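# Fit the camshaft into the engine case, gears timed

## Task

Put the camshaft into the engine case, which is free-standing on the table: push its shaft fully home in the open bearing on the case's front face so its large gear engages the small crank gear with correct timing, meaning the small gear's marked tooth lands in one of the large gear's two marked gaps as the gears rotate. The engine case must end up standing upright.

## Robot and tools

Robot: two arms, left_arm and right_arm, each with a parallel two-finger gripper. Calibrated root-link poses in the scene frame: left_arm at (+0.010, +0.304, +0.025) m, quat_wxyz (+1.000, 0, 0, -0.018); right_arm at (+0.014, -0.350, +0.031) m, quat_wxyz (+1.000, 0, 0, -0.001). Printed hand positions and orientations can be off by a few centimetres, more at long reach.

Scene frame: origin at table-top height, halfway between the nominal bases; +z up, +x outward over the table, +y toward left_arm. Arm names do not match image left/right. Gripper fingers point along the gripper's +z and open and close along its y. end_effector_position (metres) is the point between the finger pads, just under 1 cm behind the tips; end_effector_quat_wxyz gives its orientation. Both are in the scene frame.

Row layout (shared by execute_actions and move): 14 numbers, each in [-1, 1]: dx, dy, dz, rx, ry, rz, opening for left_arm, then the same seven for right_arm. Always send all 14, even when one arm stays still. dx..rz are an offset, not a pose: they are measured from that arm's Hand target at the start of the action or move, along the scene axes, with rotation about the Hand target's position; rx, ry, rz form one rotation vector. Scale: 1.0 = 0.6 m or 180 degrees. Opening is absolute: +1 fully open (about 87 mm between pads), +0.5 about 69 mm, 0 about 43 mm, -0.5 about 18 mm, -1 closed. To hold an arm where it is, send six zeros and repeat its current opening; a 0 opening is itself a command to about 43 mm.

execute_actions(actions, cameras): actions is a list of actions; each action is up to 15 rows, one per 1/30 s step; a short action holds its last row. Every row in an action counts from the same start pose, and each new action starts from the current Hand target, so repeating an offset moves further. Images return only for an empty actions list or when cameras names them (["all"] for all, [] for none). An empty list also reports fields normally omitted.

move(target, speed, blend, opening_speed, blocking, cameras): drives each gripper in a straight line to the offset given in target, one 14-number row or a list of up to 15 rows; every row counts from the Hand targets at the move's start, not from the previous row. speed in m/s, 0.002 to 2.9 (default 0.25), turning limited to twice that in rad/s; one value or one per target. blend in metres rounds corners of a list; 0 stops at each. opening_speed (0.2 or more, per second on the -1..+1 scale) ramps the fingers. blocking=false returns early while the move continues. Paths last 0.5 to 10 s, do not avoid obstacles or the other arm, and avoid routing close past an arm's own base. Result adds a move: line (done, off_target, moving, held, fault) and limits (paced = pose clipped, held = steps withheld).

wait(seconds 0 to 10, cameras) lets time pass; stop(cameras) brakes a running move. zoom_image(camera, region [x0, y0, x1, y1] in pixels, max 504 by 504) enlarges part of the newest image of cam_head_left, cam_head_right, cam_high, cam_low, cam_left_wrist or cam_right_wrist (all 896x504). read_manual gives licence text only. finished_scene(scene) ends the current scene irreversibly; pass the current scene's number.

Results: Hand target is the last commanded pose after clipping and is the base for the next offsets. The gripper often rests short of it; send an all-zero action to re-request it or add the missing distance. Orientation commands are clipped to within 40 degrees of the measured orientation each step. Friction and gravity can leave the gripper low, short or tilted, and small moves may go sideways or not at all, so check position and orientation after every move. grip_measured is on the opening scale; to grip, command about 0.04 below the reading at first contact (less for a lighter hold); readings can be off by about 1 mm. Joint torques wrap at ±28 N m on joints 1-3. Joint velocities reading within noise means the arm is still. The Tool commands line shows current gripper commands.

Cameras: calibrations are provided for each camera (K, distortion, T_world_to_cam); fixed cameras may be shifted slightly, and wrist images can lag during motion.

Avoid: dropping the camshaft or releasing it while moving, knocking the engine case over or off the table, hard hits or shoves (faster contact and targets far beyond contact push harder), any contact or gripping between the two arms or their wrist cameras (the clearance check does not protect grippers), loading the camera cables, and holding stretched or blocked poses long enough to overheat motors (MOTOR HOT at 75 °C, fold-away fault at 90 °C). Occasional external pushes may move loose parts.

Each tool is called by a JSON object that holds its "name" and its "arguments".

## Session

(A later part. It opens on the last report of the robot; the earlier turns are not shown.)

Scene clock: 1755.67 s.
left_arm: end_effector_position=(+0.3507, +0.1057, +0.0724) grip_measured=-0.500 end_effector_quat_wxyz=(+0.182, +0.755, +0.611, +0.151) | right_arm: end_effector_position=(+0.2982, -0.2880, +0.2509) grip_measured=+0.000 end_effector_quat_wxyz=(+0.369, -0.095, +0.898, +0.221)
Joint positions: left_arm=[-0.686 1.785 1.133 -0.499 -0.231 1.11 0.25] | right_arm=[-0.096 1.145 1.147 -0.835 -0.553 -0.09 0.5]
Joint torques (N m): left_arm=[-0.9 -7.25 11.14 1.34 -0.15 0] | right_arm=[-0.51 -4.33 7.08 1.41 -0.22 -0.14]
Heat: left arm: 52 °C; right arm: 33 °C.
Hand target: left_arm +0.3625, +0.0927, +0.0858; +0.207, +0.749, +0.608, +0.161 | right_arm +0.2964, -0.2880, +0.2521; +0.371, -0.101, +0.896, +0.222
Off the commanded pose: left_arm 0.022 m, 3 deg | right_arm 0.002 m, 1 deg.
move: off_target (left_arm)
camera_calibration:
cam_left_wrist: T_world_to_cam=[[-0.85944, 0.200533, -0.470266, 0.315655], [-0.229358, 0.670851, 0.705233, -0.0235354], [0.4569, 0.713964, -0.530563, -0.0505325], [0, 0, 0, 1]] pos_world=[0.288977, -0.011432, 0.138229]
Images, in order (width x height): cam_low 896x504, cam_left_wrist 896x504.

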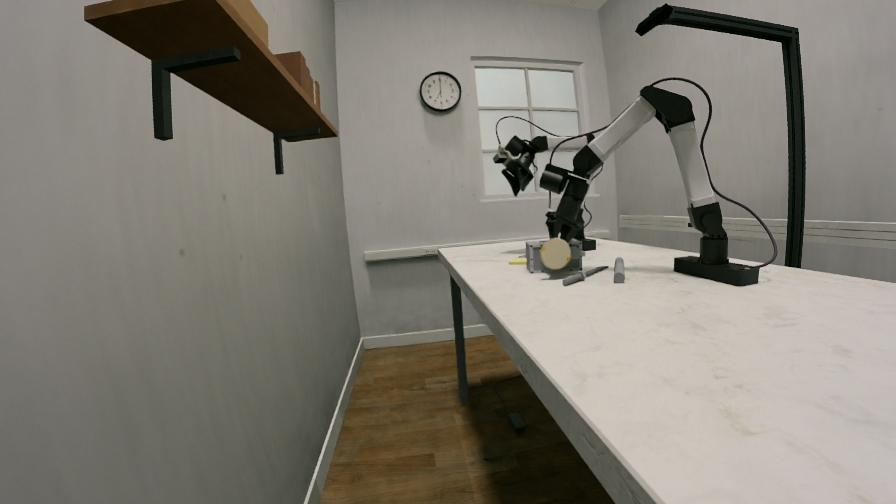

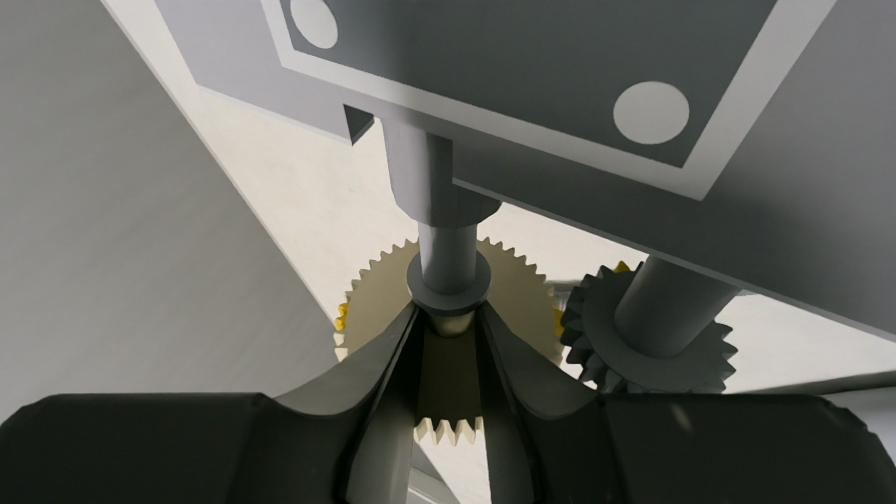

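{"name": "move", "arguments": {"target": [0.0,-0.02,0.0,0,-0.004,0,-1,0,0,0,0,0,0,0], "speed": 0.04, "cameras": ["cam_left_wrist","cam_low"]}}

{"name": "zoom_image", "arguments": {"camera": "cam_low", "region": [510, 220, 590, 290]}}

{"name": "zoom_image", "arguments": {"camera": "cam_left_wrist", "region": [440, 200, 760, 420]}}

Scene clock: 1761.37 s.
left_arm: end_effector_position=(+0.3498, +0.1041, +0.0724) grip_measured=-0.500 end_effector_quat_wxyz=(+0.172, +0.754, +0.613, +0.164) | right_arm: end_effector_position=(+0.2982, -0.2880, +0.2509) grip_measured=+0.000 end_effector_quat_wxyz=(+0.369, -0.095, +0.898, +0.221)
Joint positions: left_arm=[-0.706 1.803 1.152 -0.517 -0.27 1.091 0.25] | right_arm=[-0.096 1.145 1.147 -0.835 -0.553 -0.09 0.5]
Joint torques (N m): left_arm=[-1.73 -7.21 11.59 1.54 0 -0.04] | right_arm=[-0.55 -4.34 7.12 1.41 -0.23 -0.15]
Motor temperatures (°C): left_arm=[20 52 41 27 22 22 24] | right_arm=[22 29 33 28 19 22 19]
Heat: left arm: 52 °C; right arm: 33 °C.
Hand target: left_arm +0.3626, +0.0808, +0.0858; +0.211, +0.748, +0.607, +0.165 | right_arm +0.2964, -0.2880, +0.2521; +0.371, -0.101, +0.896, +0.222
Off the commanded pose: left_arm 0.030 m, 5 deg | right_arm 0.002 m, 1 deg.
move: off_target (left_arm)
camera_calibration:
cam_left_wrist: T_world_to_cam=[[-0.857793, 0.204254, -0.471668, 0.314328], [-0.243725, 0.646291, 0.723122, -0.0163644], [0.452536, 0.735247, -0.504603, -0.0516143], [0, 0, 0, 1]] pos_world=[0.288997, -0.0156773, 0.134047]
Images, in order (width x height): cam_low 896x504, cam_left_wrist 896x504.

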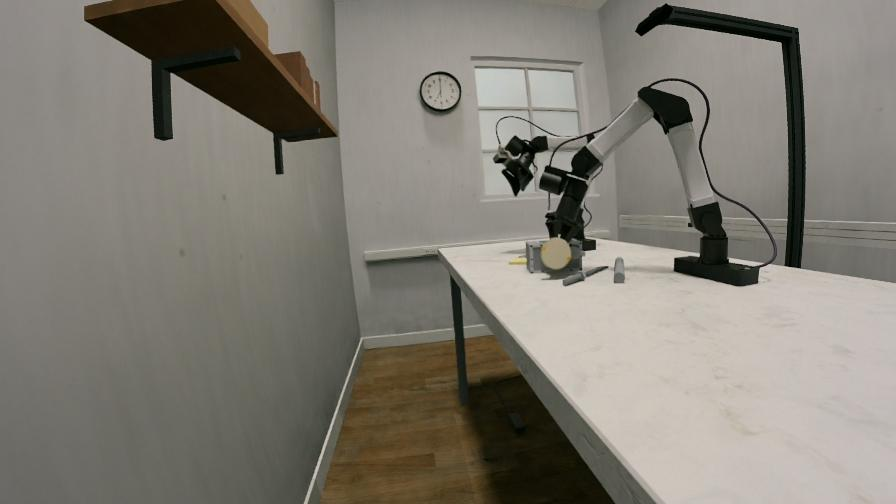

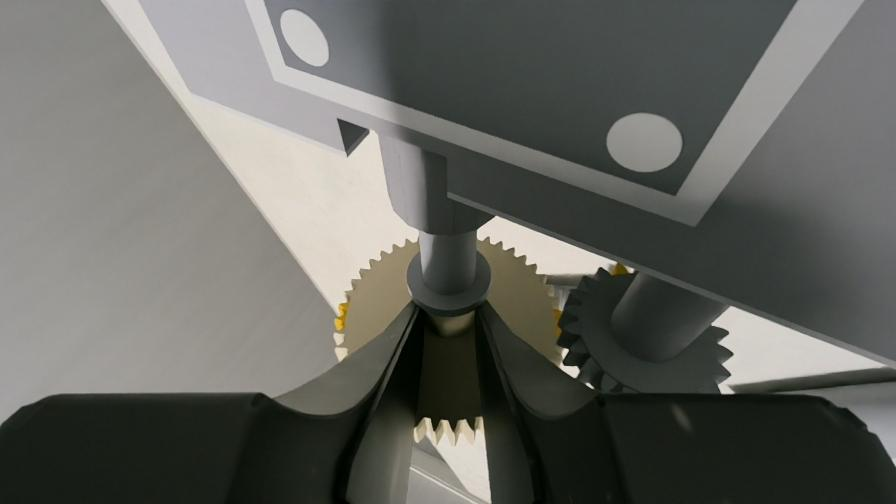

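Scaled by 6.300.

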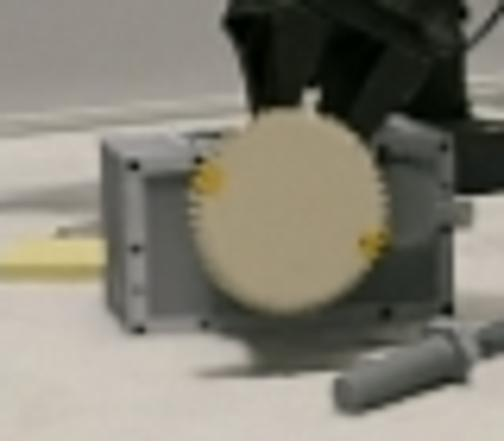

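Scaled by 1.575.

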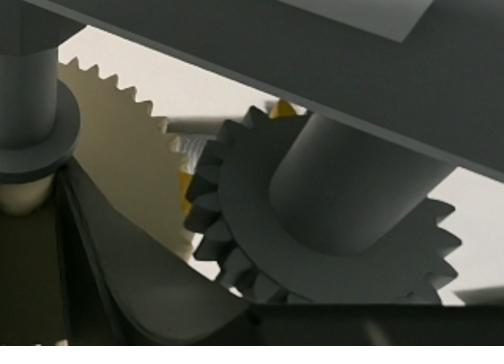

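{"name": "move", "arguments": {"target": [[0.0,0.03,0.0,0,0,0,-1,0,0,0,0,0,0,0],[0.0,0.03,0.0,0,0,0,-0.1,0,0,0,0,0,0,0],[-0.075,0.04,0.15,0,0,0,-0.1,0,0,0,0,0,0,0]], "speed": 0.08, "opening_speed": 0.6, "cameras": ["cam_left_wrist","cam_low"]}}

{"name": "zoom_image", "arguments": {"camera": "cam_low", "region": [510, 220, 590, 290]}}

Scene clock: 1772.97 s.
left_arm: end_effector_position=(+0.3152, +0.1067, +0.1599) grip_measured=-0.100 end_effector_quat_wxyz=(+0.196, +0.754, +0.607, +0.157) | right_arm: end_effector_position=(+0.2982, -0.2880, +0.2509) grip_measured=+0.000 end_effector_quat_wxyz=(+0.369, -0.095, +0.898, +0.221)
Joint positions: left_arm=[-0.764 1.584 1.256 -0.808 -0.27 1.048 0.45] | right_arm=[-0.096 1.145 1.147 -0.835 -0.553 -0.09 0.5]
Joint torques (N m): left_arm=[-0.39 -7.9 10.54 1.06 -0.21 -0.02] | right_arm=[-0.53 -4.29 7.15 1.42 -0.24 -0.17]
Heat: left arm: 53 °C; right arm: 33 °C.
Hand target: left_arm +0.3176, +0.1047, +0.1758; +0.211, +0.748, +0.607, +0.165 | right_arm +0.2964, -0.2880, +0.2521; +0.371, -0.101, +0.896, +0.222
Off the commanded pose: left_arm 0.016 m, 2 deg | right_arm 0.002 m, 1 deg.
move: off_target (left_arm); target 2's new opening was sent with left_arm's hand 0.019 m and 5 deg from that target
camera_calibration:
cam_left_wrist: T_world_to_cam=[[-0.844025, 0.200453, -0.497434, 0.325585], [-0.244632, 0.681508, 0.689711, -0.087949], [0.47726, 0.703822, -0.526173, 0.00537698], [0, 0, 0, 1]] pos_world=[0.25072, -0.00911085, 0.225445]
Images, in order (width x height): cam_low 896x504, cam_left_wrist 896x504.

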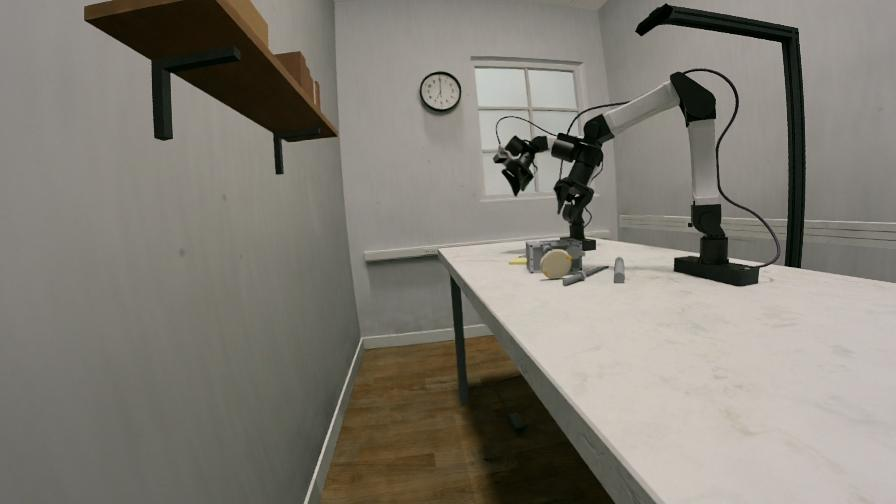

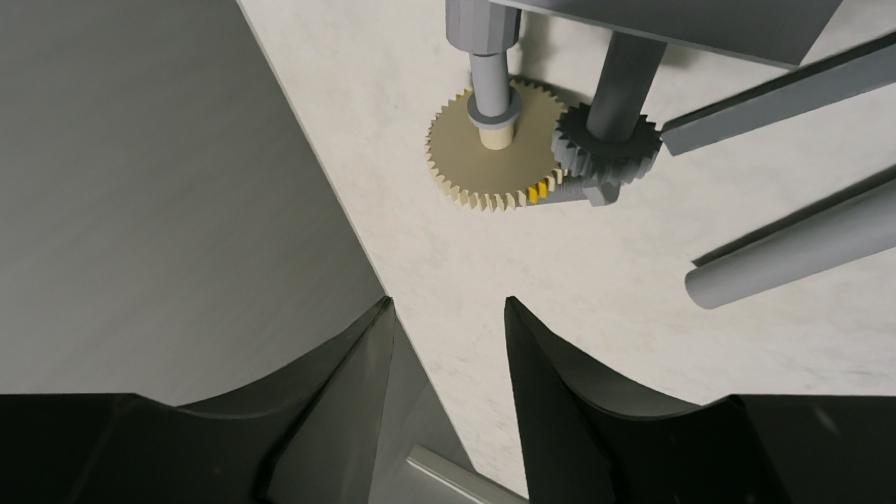

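Scaled by 6.300.

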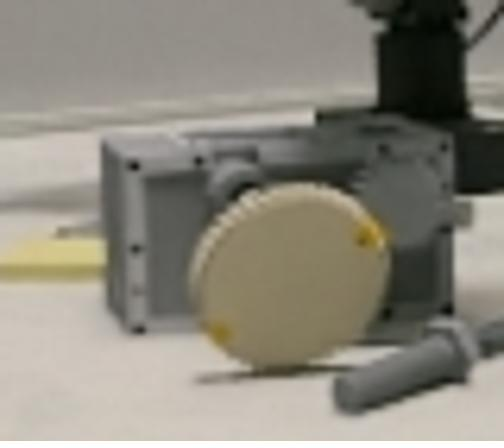

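{"name": "move", "arguments": {"target": [0.093,0.032,-0.045,0,0.215,0.0,0,0,0,0,0,0,0,0], "speed": 0.2, "cameras": ["cam_left_wrist"]}}

Scene clock: 1781.73 s.
left_arm: end_effector_position=(+0.3719, +0.1270, +0.1460) grip_measured=+0.000 end_effector_quat_wxyz=(+0.013, +0.759, +0.646, -0.075) | right_arm: end_effector_position=(+0.2982, -0.2880, +0.2509) grip_measured=+0.000 end_effector_quat_wxyz=(+0.369, -0.095, +0.898, +0.221)
Joint positions: left_arm=[-0.451 2.205 2.155 -1.553 0.148 1.247 0.5] | right_arm=[-0.096 1.145 1.147 -0.835 -0.553 -0.09 0.5]
Joint torques (N m): left_arm=[0.23 -9.48 9.44 0.14 0.34 0.19] | right_arm=[-0.57 -4.26 7.12 1.41 -0.22 -0.13]
Heat: left arm: 52 °C; right arm: 33 °C.
Hand target: left_arm +0.3734, +0.1240, +0.1488; -0.002, +0.761, +0.643, -0.092 | right_arm +0.2964, -0.2880, +0.2521; +0.371, -0.101, +0.896, +0.222
Off the commanded pose: left_arm 0.004 m, 3 deg | right_arm 0.002 m, 1 deg.
joint sent to its limit (left arm) — joint 4 (wrist pitch), lower limit. The joint targets are off in orientation, not in position.
move: off_target (left_arm)
camera_calibration:
cam_left_wrist: T_world_to_cam=[[-0.982147, 0.177548, 0.0621664, 0.335123], [0.169498, 0.691872, 0.701843, -0.235359], [0.0815999, 0.699849, -0.709614, 0.131069], [0, 0, 0, 1]] pos_world=[0.358338, 0.0116091, 0.23736]
Images, in order (width x height): cam_left_wrist 896x504.

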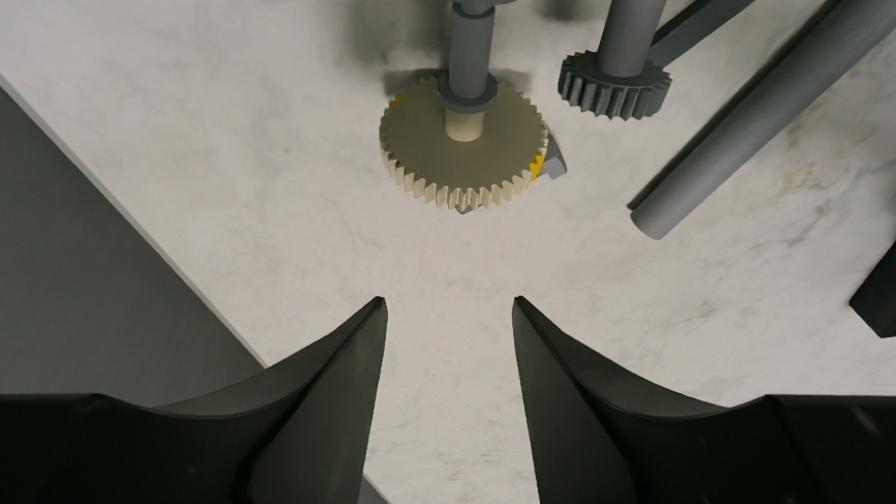

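{"name": "move", "arguments": {"target": [[-0.004,-0.003,-0.09,0,0,0.0,0,0,0,0,0,0,0,0],[-0.022,-0.003,-0.165,0,0,0.0,0,0,0,0,0,0,0,0]], "speed": 0.1, "cameras": ["cam_left_wrist"]}}

Scene clock: 1790.00 s.
left_arm: end_effector_position=(+0.3584, +0.1316, +0.0769) grip_measured=+0.000 end_effector_quat_wxyz=(-0.005, +0.756, +0.649, -0.082) | right_arm: end_effector_position=(+0.2982, -0.2880, +0.2509) grip_measured=+0.000 end_effector_quat_wxyz=(+0.369, -0.095, +0.898, +0.221)
Joint positions: left_arm=[-0.456 2.172 1.823 -1.291 0.15 1.237 0.5] | right_arm=[-0.096 1.145 1.147 -0.835 -0.553 -0.09 0.5]
Joint torques (N m): left_arm=[-0.8 -7.06 2.69 1.05 0.36 0.16] | right_arm=[-0.5 -4.31 7.06 1.41 -0.23 -0.15]
Heat: left arm: 52 °C; right arm: 33 °C.
Hand target: left_arm +0.3601, +0.1221, +0.0498; -0.002, +0.761, +0.643, -0.092 | right_arm +0.2964, -0.2880, +0.2521; +0.371, -0.101, +0.896, +0.222
Off the commanded pose: left_arm 0.029 m, 1 deg | right_arm 0.002 m, 1 deg.
move: off_target (left_arm)
camera_calibration:
cam_left_wrist: T_world_to_cam=[[-0.980182, 0.170912, 0.100159, 0.322602], [0.190949, 0.680543, 0.707389, -0.194435], [0.0527389, 0.712495, -0.699692, 0.0878583], [0, 0, 0, 1]] pos_world=[0.348702, 0.0145861, 0.166703]
Images, in order (width x height): cam_left_wrist 896x504.

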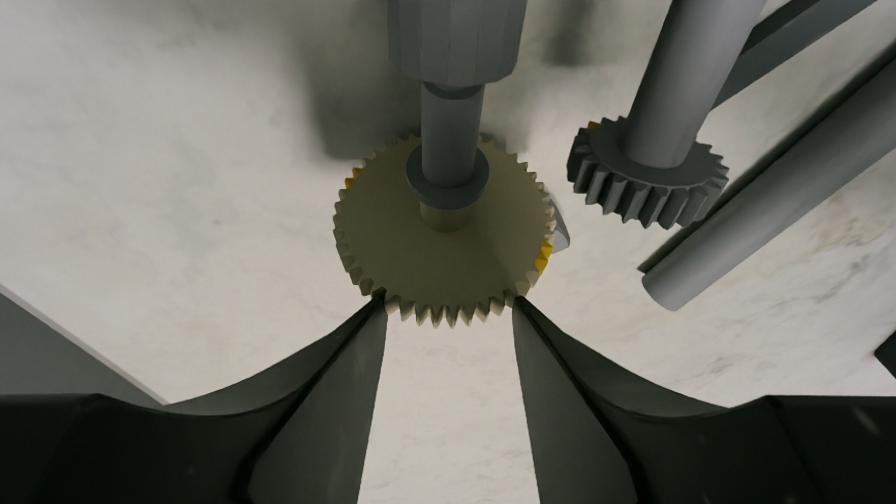

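{"name": "move", "arguments": {"target": [[0.01,-0.005,0.09,0,0,0.0,0,0,0,0,0,0,0,0],[0.006,-0.026,0.08,0,0,0.0,0,0,0,0,0,0,0,0],[-0.003,-0.026,-0.01,0,0,0.0,0,0,0,0,0,0,0,0]], "speed": 0.1, "cameras": ["cam_left_wrist"]}}

Scene clock: 1796.33 s.
left_arm: end_effector_position=(+0.3609, +0.1098, +0.0512) grip_measured=+0.000 end_effector_quat_wxyz=(-0.001, +0.761, +0.643, -0.085) | right_arm: end_effector_position=(+0.2982, -0.2880, +0.2509) grip_measured=+0.000 end_effector_quat_wxyz=(+0.369, -0.095, +0.898, +0.221)
Joint positions: left_arm=[-0.496 2.231 1.818 -1.215 0.159 1.213 0.5] | right_arm=[-0.096 1.145 1.147 -0.835 -0.553 -0.09 0.5]
Joint torques (N m): left_arm=[-0.2 -9.66 5.7 0.38 0.3 0.04] | right_arm=[-0.53 -4.31 7.13 1.41 -0.22 -0.16]
Heat: left arm: 52 °C; right arm: 33 °C.
Hand target: left_arm +0.3583, +0.1065, +0.0438; -0.002, +0.761, +0.643, -0.092 | right_arm +0.2964, -0.2880, +0.2521; +0.371, -0.101, +0.896, +0.222
Off the commanded pose: left_arm 0.008 m, 1 deg | right_arm 0.002 m, 1 deg.
move: done
camera_calibration:
cam_left_wrist: T_world_to_cam=[[-0.977645, 0.187416, 0.0953217, 0.328851], [0.199618, 0.684857, 0.700803, -0.165103], [0.0660602, 0.704164, -0.706958, 0.0817206], [0, 0, 0, 1]] pos_world=[0.349058, -0.00610503, 0.142131]
Images, in order (width x height): cam_left_wrist 896x504.

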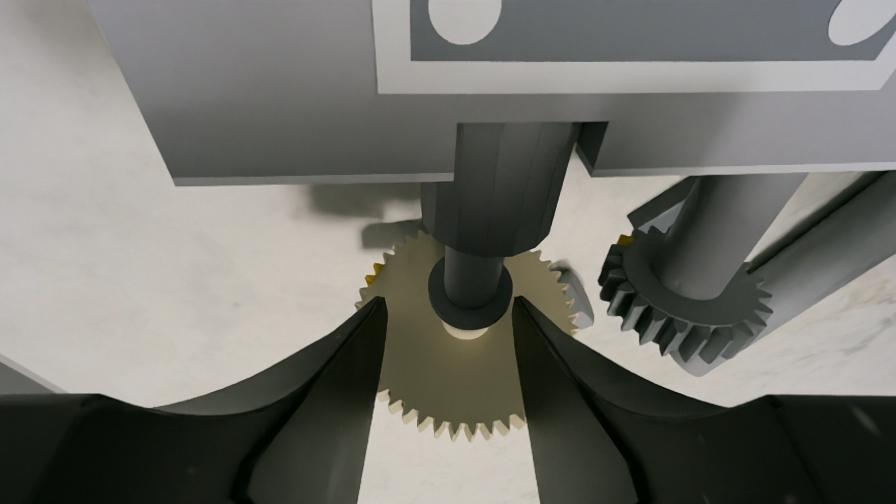

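{"name": "move", "arguments": {"target": [[-0.003,0.006,-0.003,0,0,0.0,0,0,0,0,0,0,0,0],[-0.003,0.006,-0.003,0,0,0.0,-1,0,0,0,0,0,0,0]], "speed": 0.06, "opening_speed": 1, "cameras": ["cam_left_wrist","cam_low"]}}

{"name": "zoom_image", "arguments": {"camera": "cam_low", "region": [510, 220, 590, 290]}}

Scene clock: 1802.23 s.
left_arm: end_effector_position=(+0.3576, +0.1115, +0.0450) grip_measured=-0.338 end_effector_quat_wxyz=(-0.005, +0.761, +0.643, -0.087) | right_arm: end_effector_position=(+0.2982, -0.2880, +0.2509) grip_measured=+0.000 end_effector_quat_wxyz=(+0.369, -0.095, +0.898, +0.221)
Joint positions: left_arm=[-0.496 2.231 1.792 -1.199 0.161 1.213 0.331] | right_arm=[-0.096 1.145 1.147 -0.835 -0.553 -0.09 0.5]
Joint torques (N m): left_arm=[0.27 -10.63 5.55 0.36 0.28 0.09] | right_arm=[-0.57 -4.27 7.15 1.4 -0.24 -0.17]
Heat: left arm: 53 °C; right arm: 33 °C.
Hand target: left_arm +0.3565, +0.1102, +0.0420; -0.002, +0.761, +0.643, -0.092 | right_arm +0.2964, -0.2880, +0.2521; +0.371, -0.101, +0.896, +0.222
Off the commanded pose: left_arm 0.003 m, 1 deg | right_arm 0.002 m, 1 deg.
move: done
camera_calibration:
cam_left_wrist: T_world_to_cam=[[-0.976721, 0.18698, 0.105136, 0.325134], [0.206118, 0.682283, 0.701431, -0.163349], [0.0594208, 0.706773, -0.704941, 0.0784795], [0, 0, 0, 1]] pos_world=[0.346572, -0.00481027, 0.135718]
Images, in order (width x height): cam_low 896x504, cam_left_wrist 896x504.

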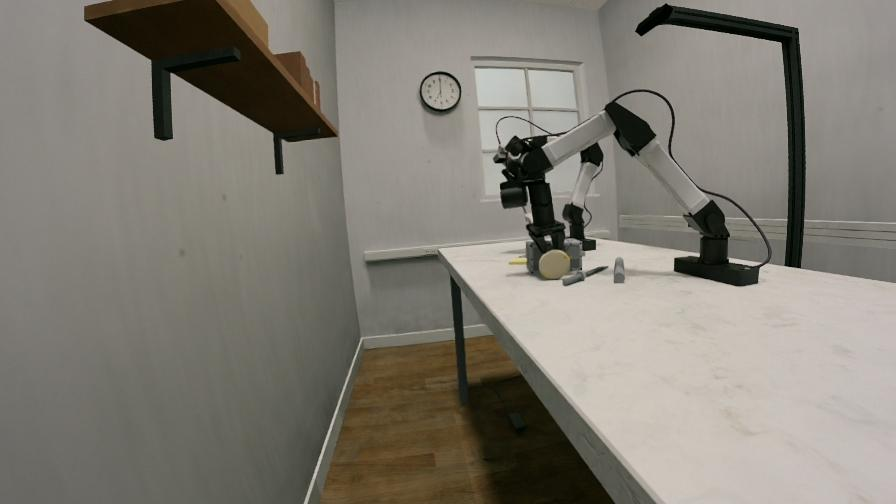

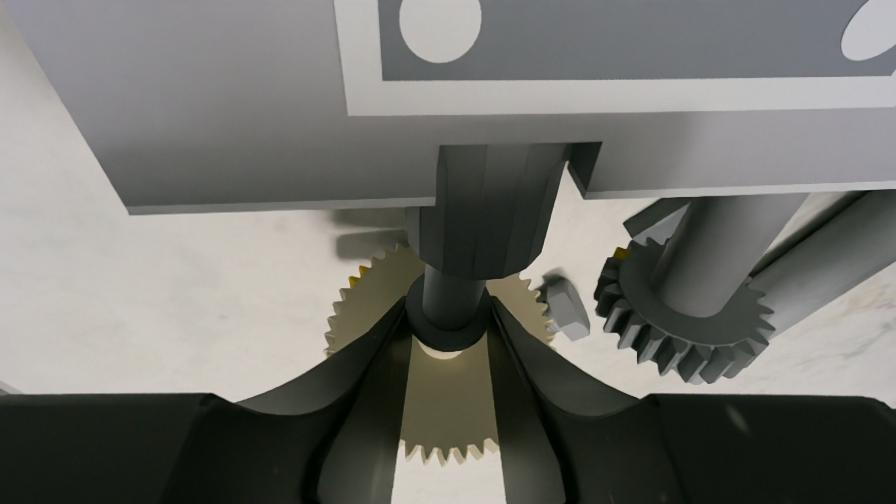

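Scaled by 6.300.

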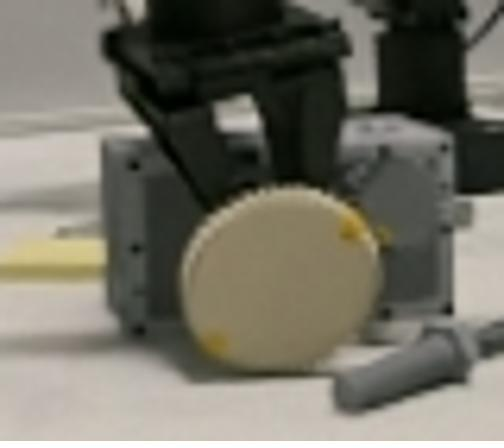

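{"name": "move", "arguments": {"target": [[0,0,0,0,0,0.0,0,0,0,0,0,0,0,0],[0.0,0.014,0.0,0,0,0.0,0,0,0,0,0,0,0,0],[0,0.014,0,0,0,0.0,-1,0,0,0,0,0,0,0]], "speed": 0.06, "opening_speed": 1, "cameras": ["cam_left_wrist"]}}

Scene clock: 1808.37 s.
left_arm: end_effector_position=(+0.3548, +0.1184, +0.0391) grip_measured=-0.343 end_effector_quat_wxyz=(-0.013, +0.759, +0.644, -0.090) | right_arm: end_effector_position=(+0.2982, -0.2880, +0.2509) grip_measured=+0.000 end_effector_quat_wxyz=(+0.369, -0.095, +0.898, +0.221)
Joint positions: left_arm=[-0.484 2.231 1.765 -1.192 0.161 1.222 0.329] | right_arm=[-0.096 1.145 1.147 -0.835 -0.553 -0.09 0.5]
Joint torques (N m): left_arm=[0.88 -11.96 5.53 0.32 0.27 0.18] | right_arm=[-0.47 -4.33 7.1 1.41 -0.23 -0.15]
Heat: left arm: 53 °C; right arm: 33 °C.
Hand target: left_arm +0.3567, +0.1186, +0.0420; -0.002, +0.761, +0.643, -0.092 | right_arm +0.2964, -0.2880, +0.2521; +0.371, -0.101, +0.896, +0.222
Off the commanded pose: left_arm 0.003 m, 1 deg | right_arm 0.002 m, 1 deg.
move: done
camera_calibration:
cam_left_wrist: T_world_to_cam=[[-0.975496, 0.183322, 0.121657, 0.321089], [0.215037, 0.677431, 0.703453, -0.165971], [0.0465441, 0.712377, -0.700252, 0.0732634], [0, 0, 0, 1]] pos_world=[0.345501, 0.00137992, 0.128993]
Images, in order (width x height): cam_left_wrist 896x504.

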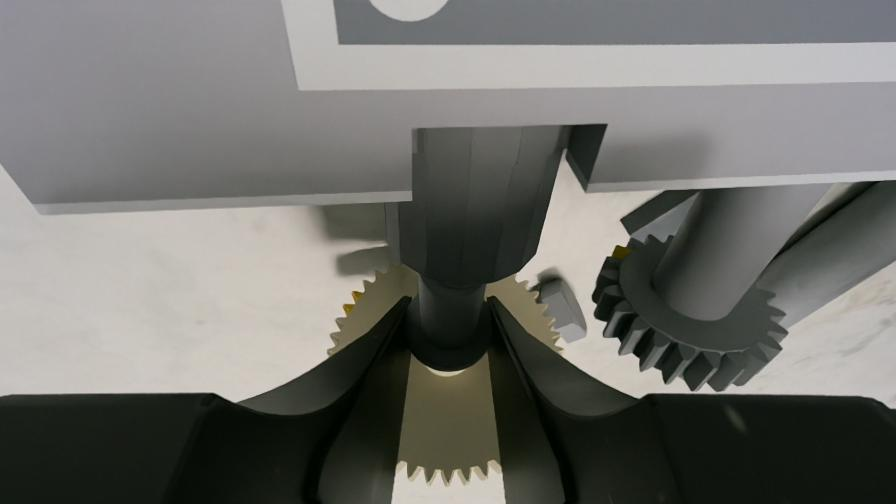

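{"name": "move", "arguments": {"target": [[0.004,-0.0,0.06,0,-0.02,0.0,-1,0,0,0,0,0,0,0]], "speed": 0.06, "cameras": ["cam_left_wrist","cam_low"]}}

{"name": "zoom_image", "arguments": {"camera": "cam_low", "region": [510, 220, 590, 290]}}

Scene clock: 1813.83 s.
left_arm: end_effector_position=(+0.3548, +0.1191, +0.0560) grip_measured=-0.343 end_effector_quat_wxyz=(-0.001, +0.761, +0.643, -0.083) | right_arm: end_effector_position=(+0.2982, -0.2880, +0.2509) grip_measured=+0.000 end_effector_quat_wxyz=(+0.369, -0.095, +0.898, +0.221)
Joint positions: left_arm=[-0.485 2.188 1.765 -1.209 0.156 1.222 0.329] | right_arm=[-0.096 1.145 1.147 -0.835 -0.553 -0.09 0.5]
Joint torques (N m): left_arm=[-0.13 -14.65 7.88 0.1 0 0.04] | right_arm=[-0.53 -4.31 7.1 1.41 -0.23 -0.15]
Heat: left arm: 54 °C; right arm: 33 °C.
Hand target: left_arm +0.3590, +0.1185, +0.0780; +0.018, +0.763, +0.642, -0.068 | right_arm +0.2964, -0.2880, +0.2521; +0.371, -0.101, +0.896, +0.222
Off the commanded pose: left_arm 0.022 m, 3 deg | right_arm 0.002 m, 1 deg.
move: off_target (left_arm)
camera_calibration:
cam_left_wrist: T_world_to_cam=[[-0.978081, 0.185377, 0.0948276, 0.321092], [0.197649, 0.683261, 0.702915, -0.172916], [0.0655124, 0.706251, -0.704924, 0.0789125], [0, 0, 0, 1]] pos_world=[0.343061, 0.00289164, 0.146724]
Images, in order (width x height): cam_low 896x504, cam_left_wrist 896x504.

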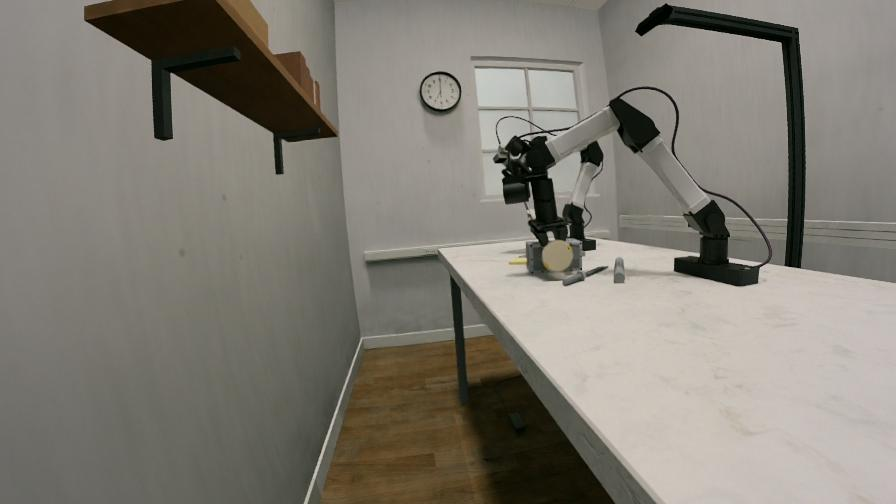

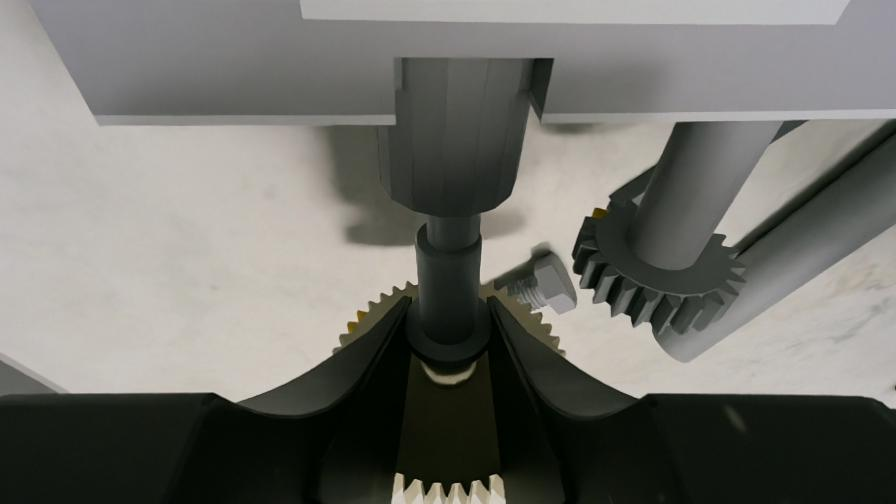

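Scaled by 6.300.

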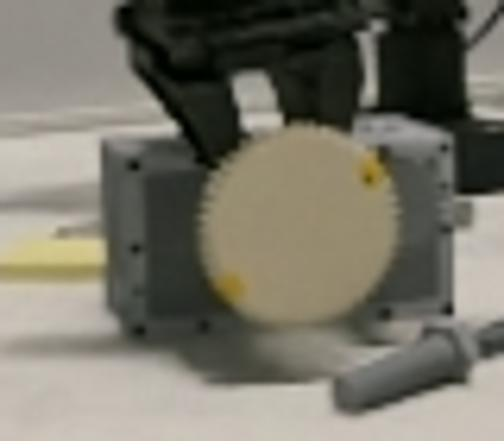

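{"name": "move", "arguments": {"target": [[0.008,-0.002,0.01,0,-0.09,0.0,-1,0,0,0,0,0,0,0],[0.008,-0.024,0.01,0,-0.15,0.0,-1,0,0,0,0,0,0,0]], "speed": 0.06, "cameras": ["cam_left_wrist","cam_low"]}}

{"name": "zoom_image", "arguments": {"camera": "cam_low", "region": [510, 220, 590, 290]}}

Scene clock: 1824.60 s.
left_arm: end_effector_position=(+0.3558, +0.1146, +0.0640) grip_measured=-0.343 end_effector_quat_wxyz=(+0.127, +0.763, +0.626, +0.099) | right_arm: end_effector_position=(+0.2982, -0.2880, +0.2509) grip_measured=+0.000 end_effector_quat_wxyz=(+0.369, -0.095, +0.898, +0.221)
Joint positions: left_arm=[-0.619 1.878 1.279 -0.677 -0.133 1.134 0.329] | right_arm=[-0.096 1.145 1.147 -0.835 -0.553 -0.09 0.5]
Joint torques (N m): left_arm=[-1.01 -12.4 6.97 1.33 -0.06 -0.01] | right_arm=[-0.5 -4.36 7.02 1.4 -0.23 -0.16]
Motor temperatures (°C): left_arm=[20 57 37 25 22 22 24] | right_arm=[22 29 33 28 19 22 19]
Heat: left arm: 57 °C; right arm: 33 °C.
Hand target: left_arm +0.3637, +0.1042, +0.0840; +0.168, +0.758, +0.620, +0.112 | right_arm +0.2964, -0.2880, +0.2521; +0.371, -0.101, +0.896, +0.222
Off the commanded pose: left_arm 0.024 m, 5 deg | right_arm 0.002 m, 1 deg.
move: off_target (left_arm)
camera_calibration:
cam_left_wrist: T_world_to_cam=[[-0.922925, 0.199147, -0.329468, 0.328007], [-0.124267, 0.65589, 0.744557, -0.0607207], [0.364372, 0.728113, -0.58059, -0.0291648], [0, 0, 0, 1]] pos_world=[0.305808, -0.00426038, 0.136345]
Images, in order (width x height): cam_low 896x504, cam_left_wrist 896x504.

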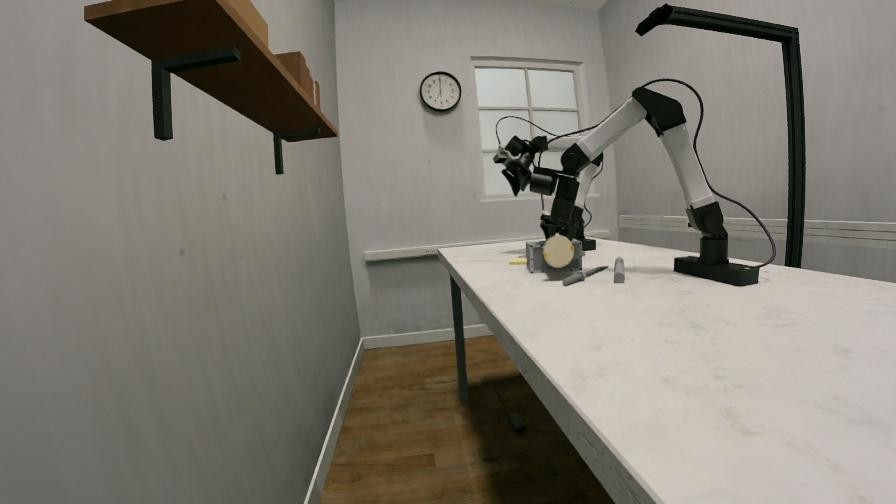

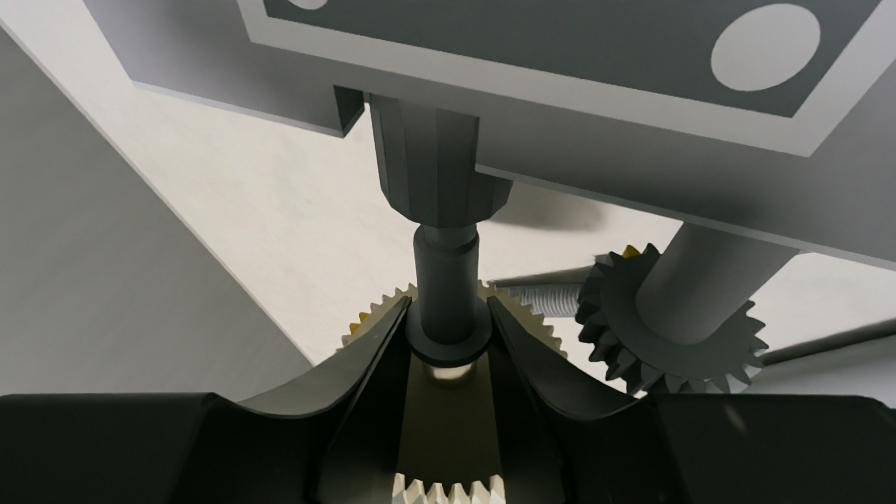

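Scaled by 6.300.

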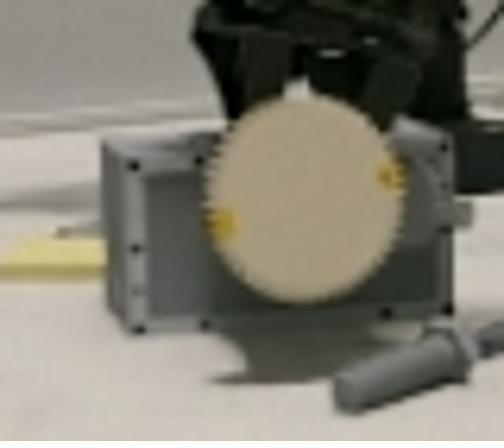

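{"name": "move", "arguments": {"target": [[0.003,-0.01,0.012,0,0,0.0,-1,0,0,0,0,0,0,0],[0.003,-0.03,0.014,0,0,0.0,-1,0,0,0,0,0,0,0]], "speed": 0.05, "cameras": ["cam_left_wrist","cam_low"]}}

{"name": "zoom_image", "arguments": {"camera": "cam_low", "region": [510, 220, 590, 290]}}

Scene clock: 1829.70 s.
left_arm: end_effector_position=(+0.3526, +0.1117, +0.0707) grip_measured=-0.342 end_effector_quat_wxyz=(+0.121, +0.760, +0.629, +0.112) | right_arm: end_effector_position=(+0.2982, -0.2880, +0.2509) grip_measured=+0.000 end_effector_quat_wxyz=(+0.369, -0.095, +0.898, +0.221)
Joint positions: left_arm=[-0.645 1.878 1.301 -0.709 -0.171 1.102 0.329] | right_arm=[-0.096 1.145 1.147 -0.835 -0.553 -0.09 0.5]
Joint torques (N m): left_arm=[-1.89 -9.69 12.46 1.13 0.14 0] | right_arm=[-0.54 -4.31 7.1 1.41 -0.24 -0.14]
Motor temperatures (°C): left_arm=[20 58 37 26 22 22 24] | right_arm=[22 29 33 28 19 22 19]
Heat: left arm: 58 °C; right arm: 33 °C.
Hand target: left_arm +0.3656, +0.0861, +0.0925; +0.168, +0.758, +0.620, +0.112 | right_arm +0.2964, -0.2880, +0.2521; +0.371, -0.101, +0.896, +0.222
Off the commanded pose: left_arm 0.036 m, 5 deg | right_arm 0.002 m, 1 deg.
move: off_target (left_arm)
camera_calibration:
cam_left_wrist: T_world_to_cam=[[-0.921521, 0.193589, -0.336633, 0.328583], [-0.14375, 0.635239, 0.758819, -0.0558164], [0.360742, 0.747659, -0.557558, -0.0245514], [0, 0, 0, 1]] pos_world=[0.303629, -0.00979712, 0.139278]
Images, in order (width x height): cam_low 896x504, cam_left_wrist 896x504.

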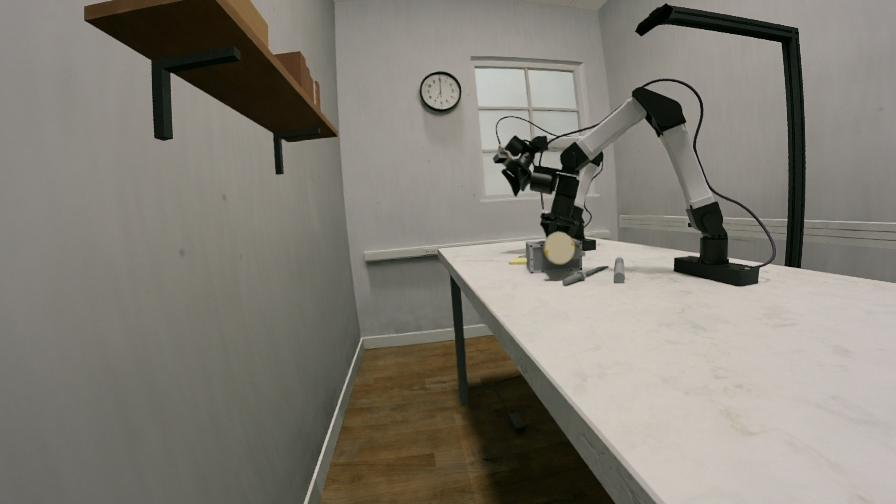

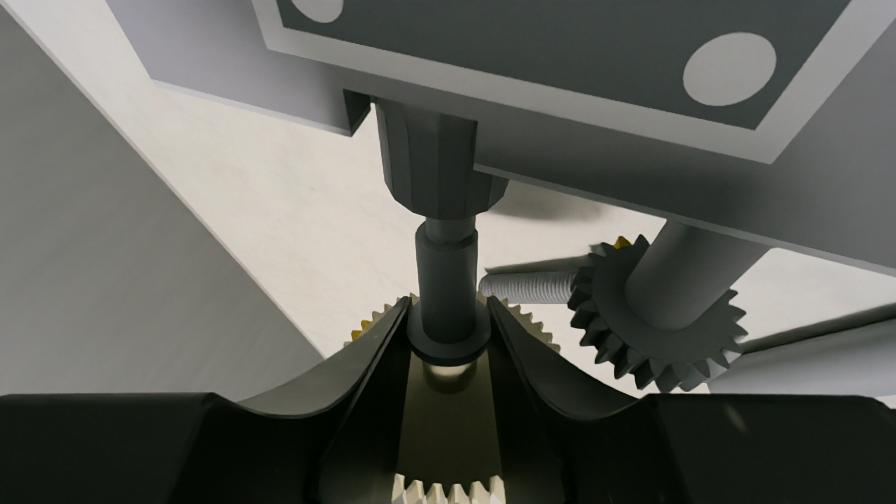

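Scaled by 6.300.

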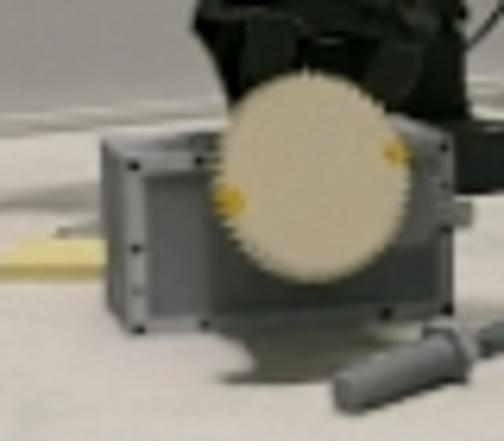

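{"name": "move", "arguments": {"target": [[0.012,0.034,-0.028,0,0,0.0,-1,0,0,0,0,0,0,0]], "speed": 0.05, "cameras": ["cam_left_wrist","cam_low"]}}

{"name": "zoom_image", "arguments": {"camera": "cam_low", "region": [510, 220, 590, 290]}}

Scene clock: 1836.77 s.
left_arm: end_effector_position=(+0.3594, +0.1137, +0.0667) grip_measured=-0.342 end_effector_quat_wxyz=(+0.131, +0.764, +0.623, +0.105) | right_arm: end_effector_position=(+0.2982, -0.2880, +0.2509) grip_measured=+0.000 end_effector_quat_wxyz=(+0.369, -0.095, +0.898, +0.221)
Joint positions: left_arm=[-0.62 1.878 1.285 -0.671 -0.142 1.141 0.329] | right_arm=[-0.096 1.145 1.147 -0.835 -0.553 -0.09 0.5]
Joint torques (N m): left_arm=[0.94 -9.91 6.99 1.61 0.05 0.14] | right_arm=[-0.54 -4.29 7.08 1.41 -0.24 -0.15]
Motor temperatures (°C): left_arm=[20 57 39 26 22 22 24] | right_arm=[22 29 33 28 19 22 19]
Heat: left arm: 57 °C; right arm: 33 °C.
Hand target: left_arm +0.3728, +0.1066, +0.0756; +0.168, +0.758, +0.620, +0.112 | right_arm +0.2964, -0.2880, +0.2521; +0.371, -0.101, +0.896, +0.222
Off the commanded pose: left_arm 0.018 m, 4 deg | right_arm 0.002 m, 1 deg.
move: off_target (left_arm)
camera_calibration:
cam_left_wrist: T_world_to_cam=[[-0.916888, 0.203524, -0.343358, 0.3307], [-0.133059, 0.655175, 0.743667, -0.0582314], [0.376314, 0.727546, -0.573641, -0.0329769], [0, 0, 0, 1]] pos_world=[0.307876, -0.00516135, 0.137936]
Images, in order (width x height): cam_low 896x504, cam_left_wrist 896x504.

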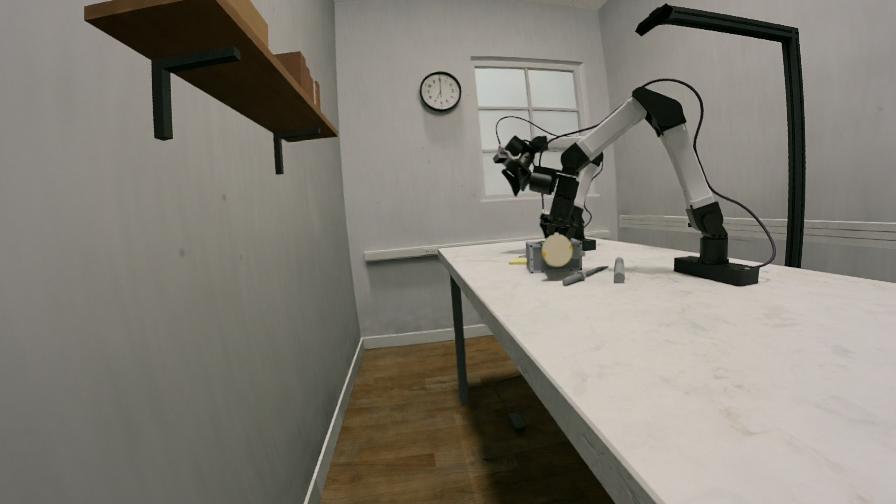

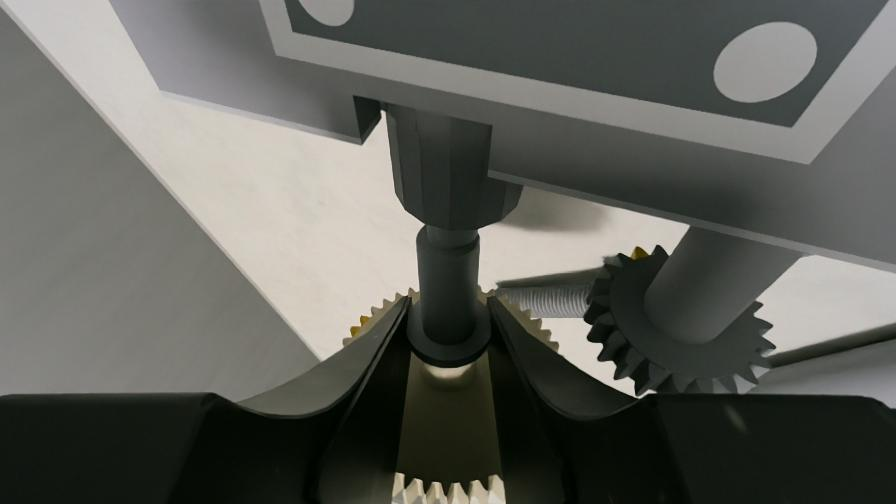

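Scaled by 6.300.

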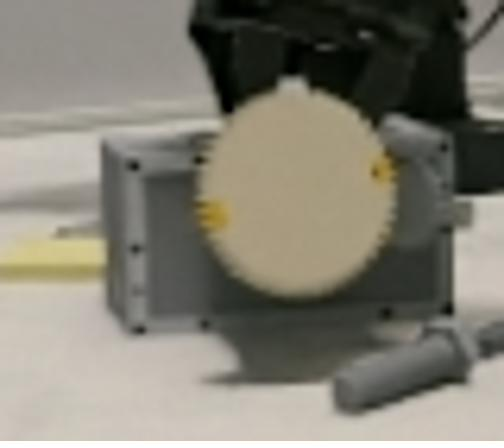

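{"name": "move", "arguments": {"target": [[0.006,0.004,-0.02,0,0,0.0,-1,0,0,0,0,0,0,0],[0.006,-0.01,-0.02,0,0,0.0,-1,0,0,0,0,0,0,0]], "speed": 0.05, "cameras": ["cam_left_wrist","cam_low"]}}

{"name": "zoom_image", "arguments": {"camera": "cam_low", "region": [510, 220, 590, 290]}}

Scene clock: 1841.00 s.
left_arm: end_effector_position=(+0.3640, +0.1129, +0.0562) grip_measured=-0.342 end_effector_quat_wxyz=(+0.139, +0.763, +0.623, +0.103) | right_arm: end_effector_position=(+0.2982, -0.2880, +0.2509) grip_measured=+0.000 end_effector_quat_wxyz=(+0.369, -0.095, +0.898, +0.221)
Joint positions: left_arm=[-0.611 1.895 1.261 -0.614 -0.132 1.147 0.329] | right_arm=[-0.096 1.145 1.147 -0.835 -0.553 -0.09 0.5]
Joint torques (N m): left_arm=[-0.65 -8.13 9.18 1.44 -0.03 -0.01] | right_arm=[-0.44 -4.25 7.09 1.4 -0.24 -0.14]
Motor temperatures (°C): left_arm=[20 57 39 26 22 22 24] | right_arm=[22 29 33 28 19 22 19]
Heat: left arm: 57 °C; right arm: 33 °C.
Hand target: left_arm +0.3764, +0.1006, +0.0635; +0.168, +0.758, +0.620, +0.112 | right_arm +0.2964, -0.2880, +0.2521; +0.371, -0.101, +0.896, +0.222
Off the commanded pose: left_arm 0.019 m, 3 deg | right_arm 0.002 m, 1 deg.
move: off_target (left_arm)
camera_calibration:
cam_left_wrist: T_world_to_cam=[[-0.914261, 0.198243, -0.353308, 0.331618], [-0.138655, 0.66631, 0.73267, -0.0479534], [0.38066, 0.71884, -0.581694, -0.0402709], [0, 0, 0, 1]] pos_world=[0.311866, -0.00484092, 0.128872]
Images, in order (width x height): cam_low 896x504, cam_left_wrist 896x504.

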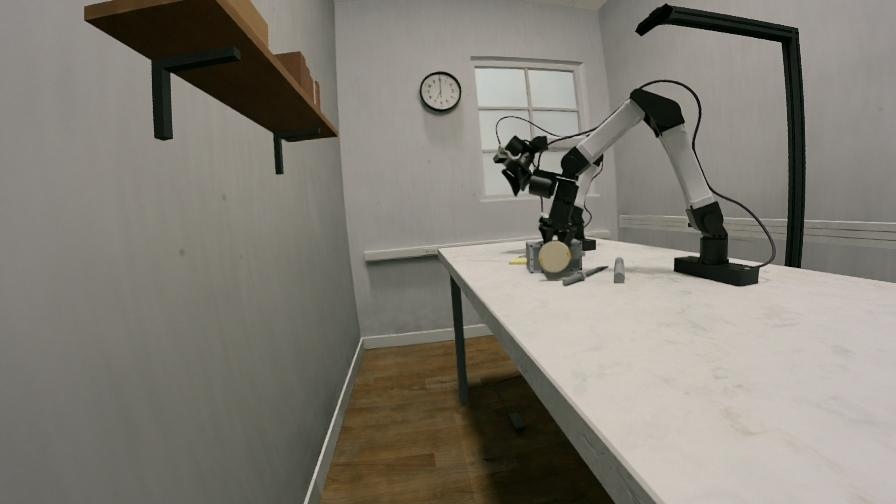

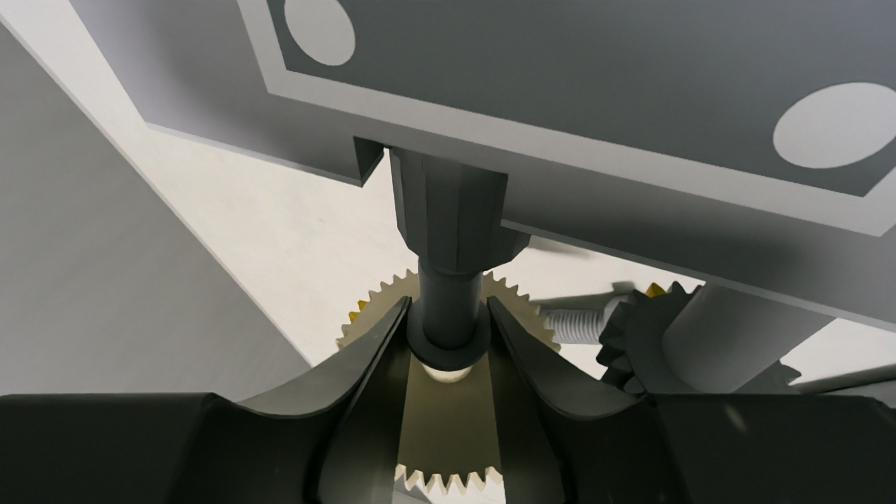

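Scaled by 6.300.

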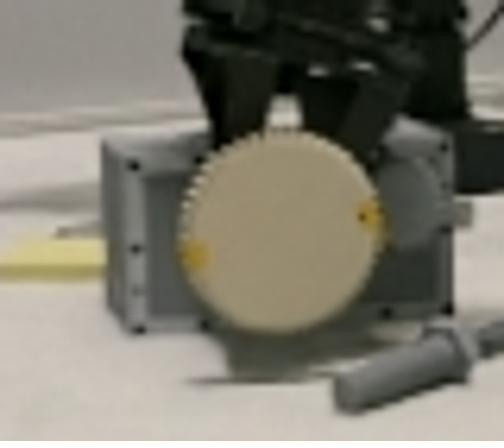

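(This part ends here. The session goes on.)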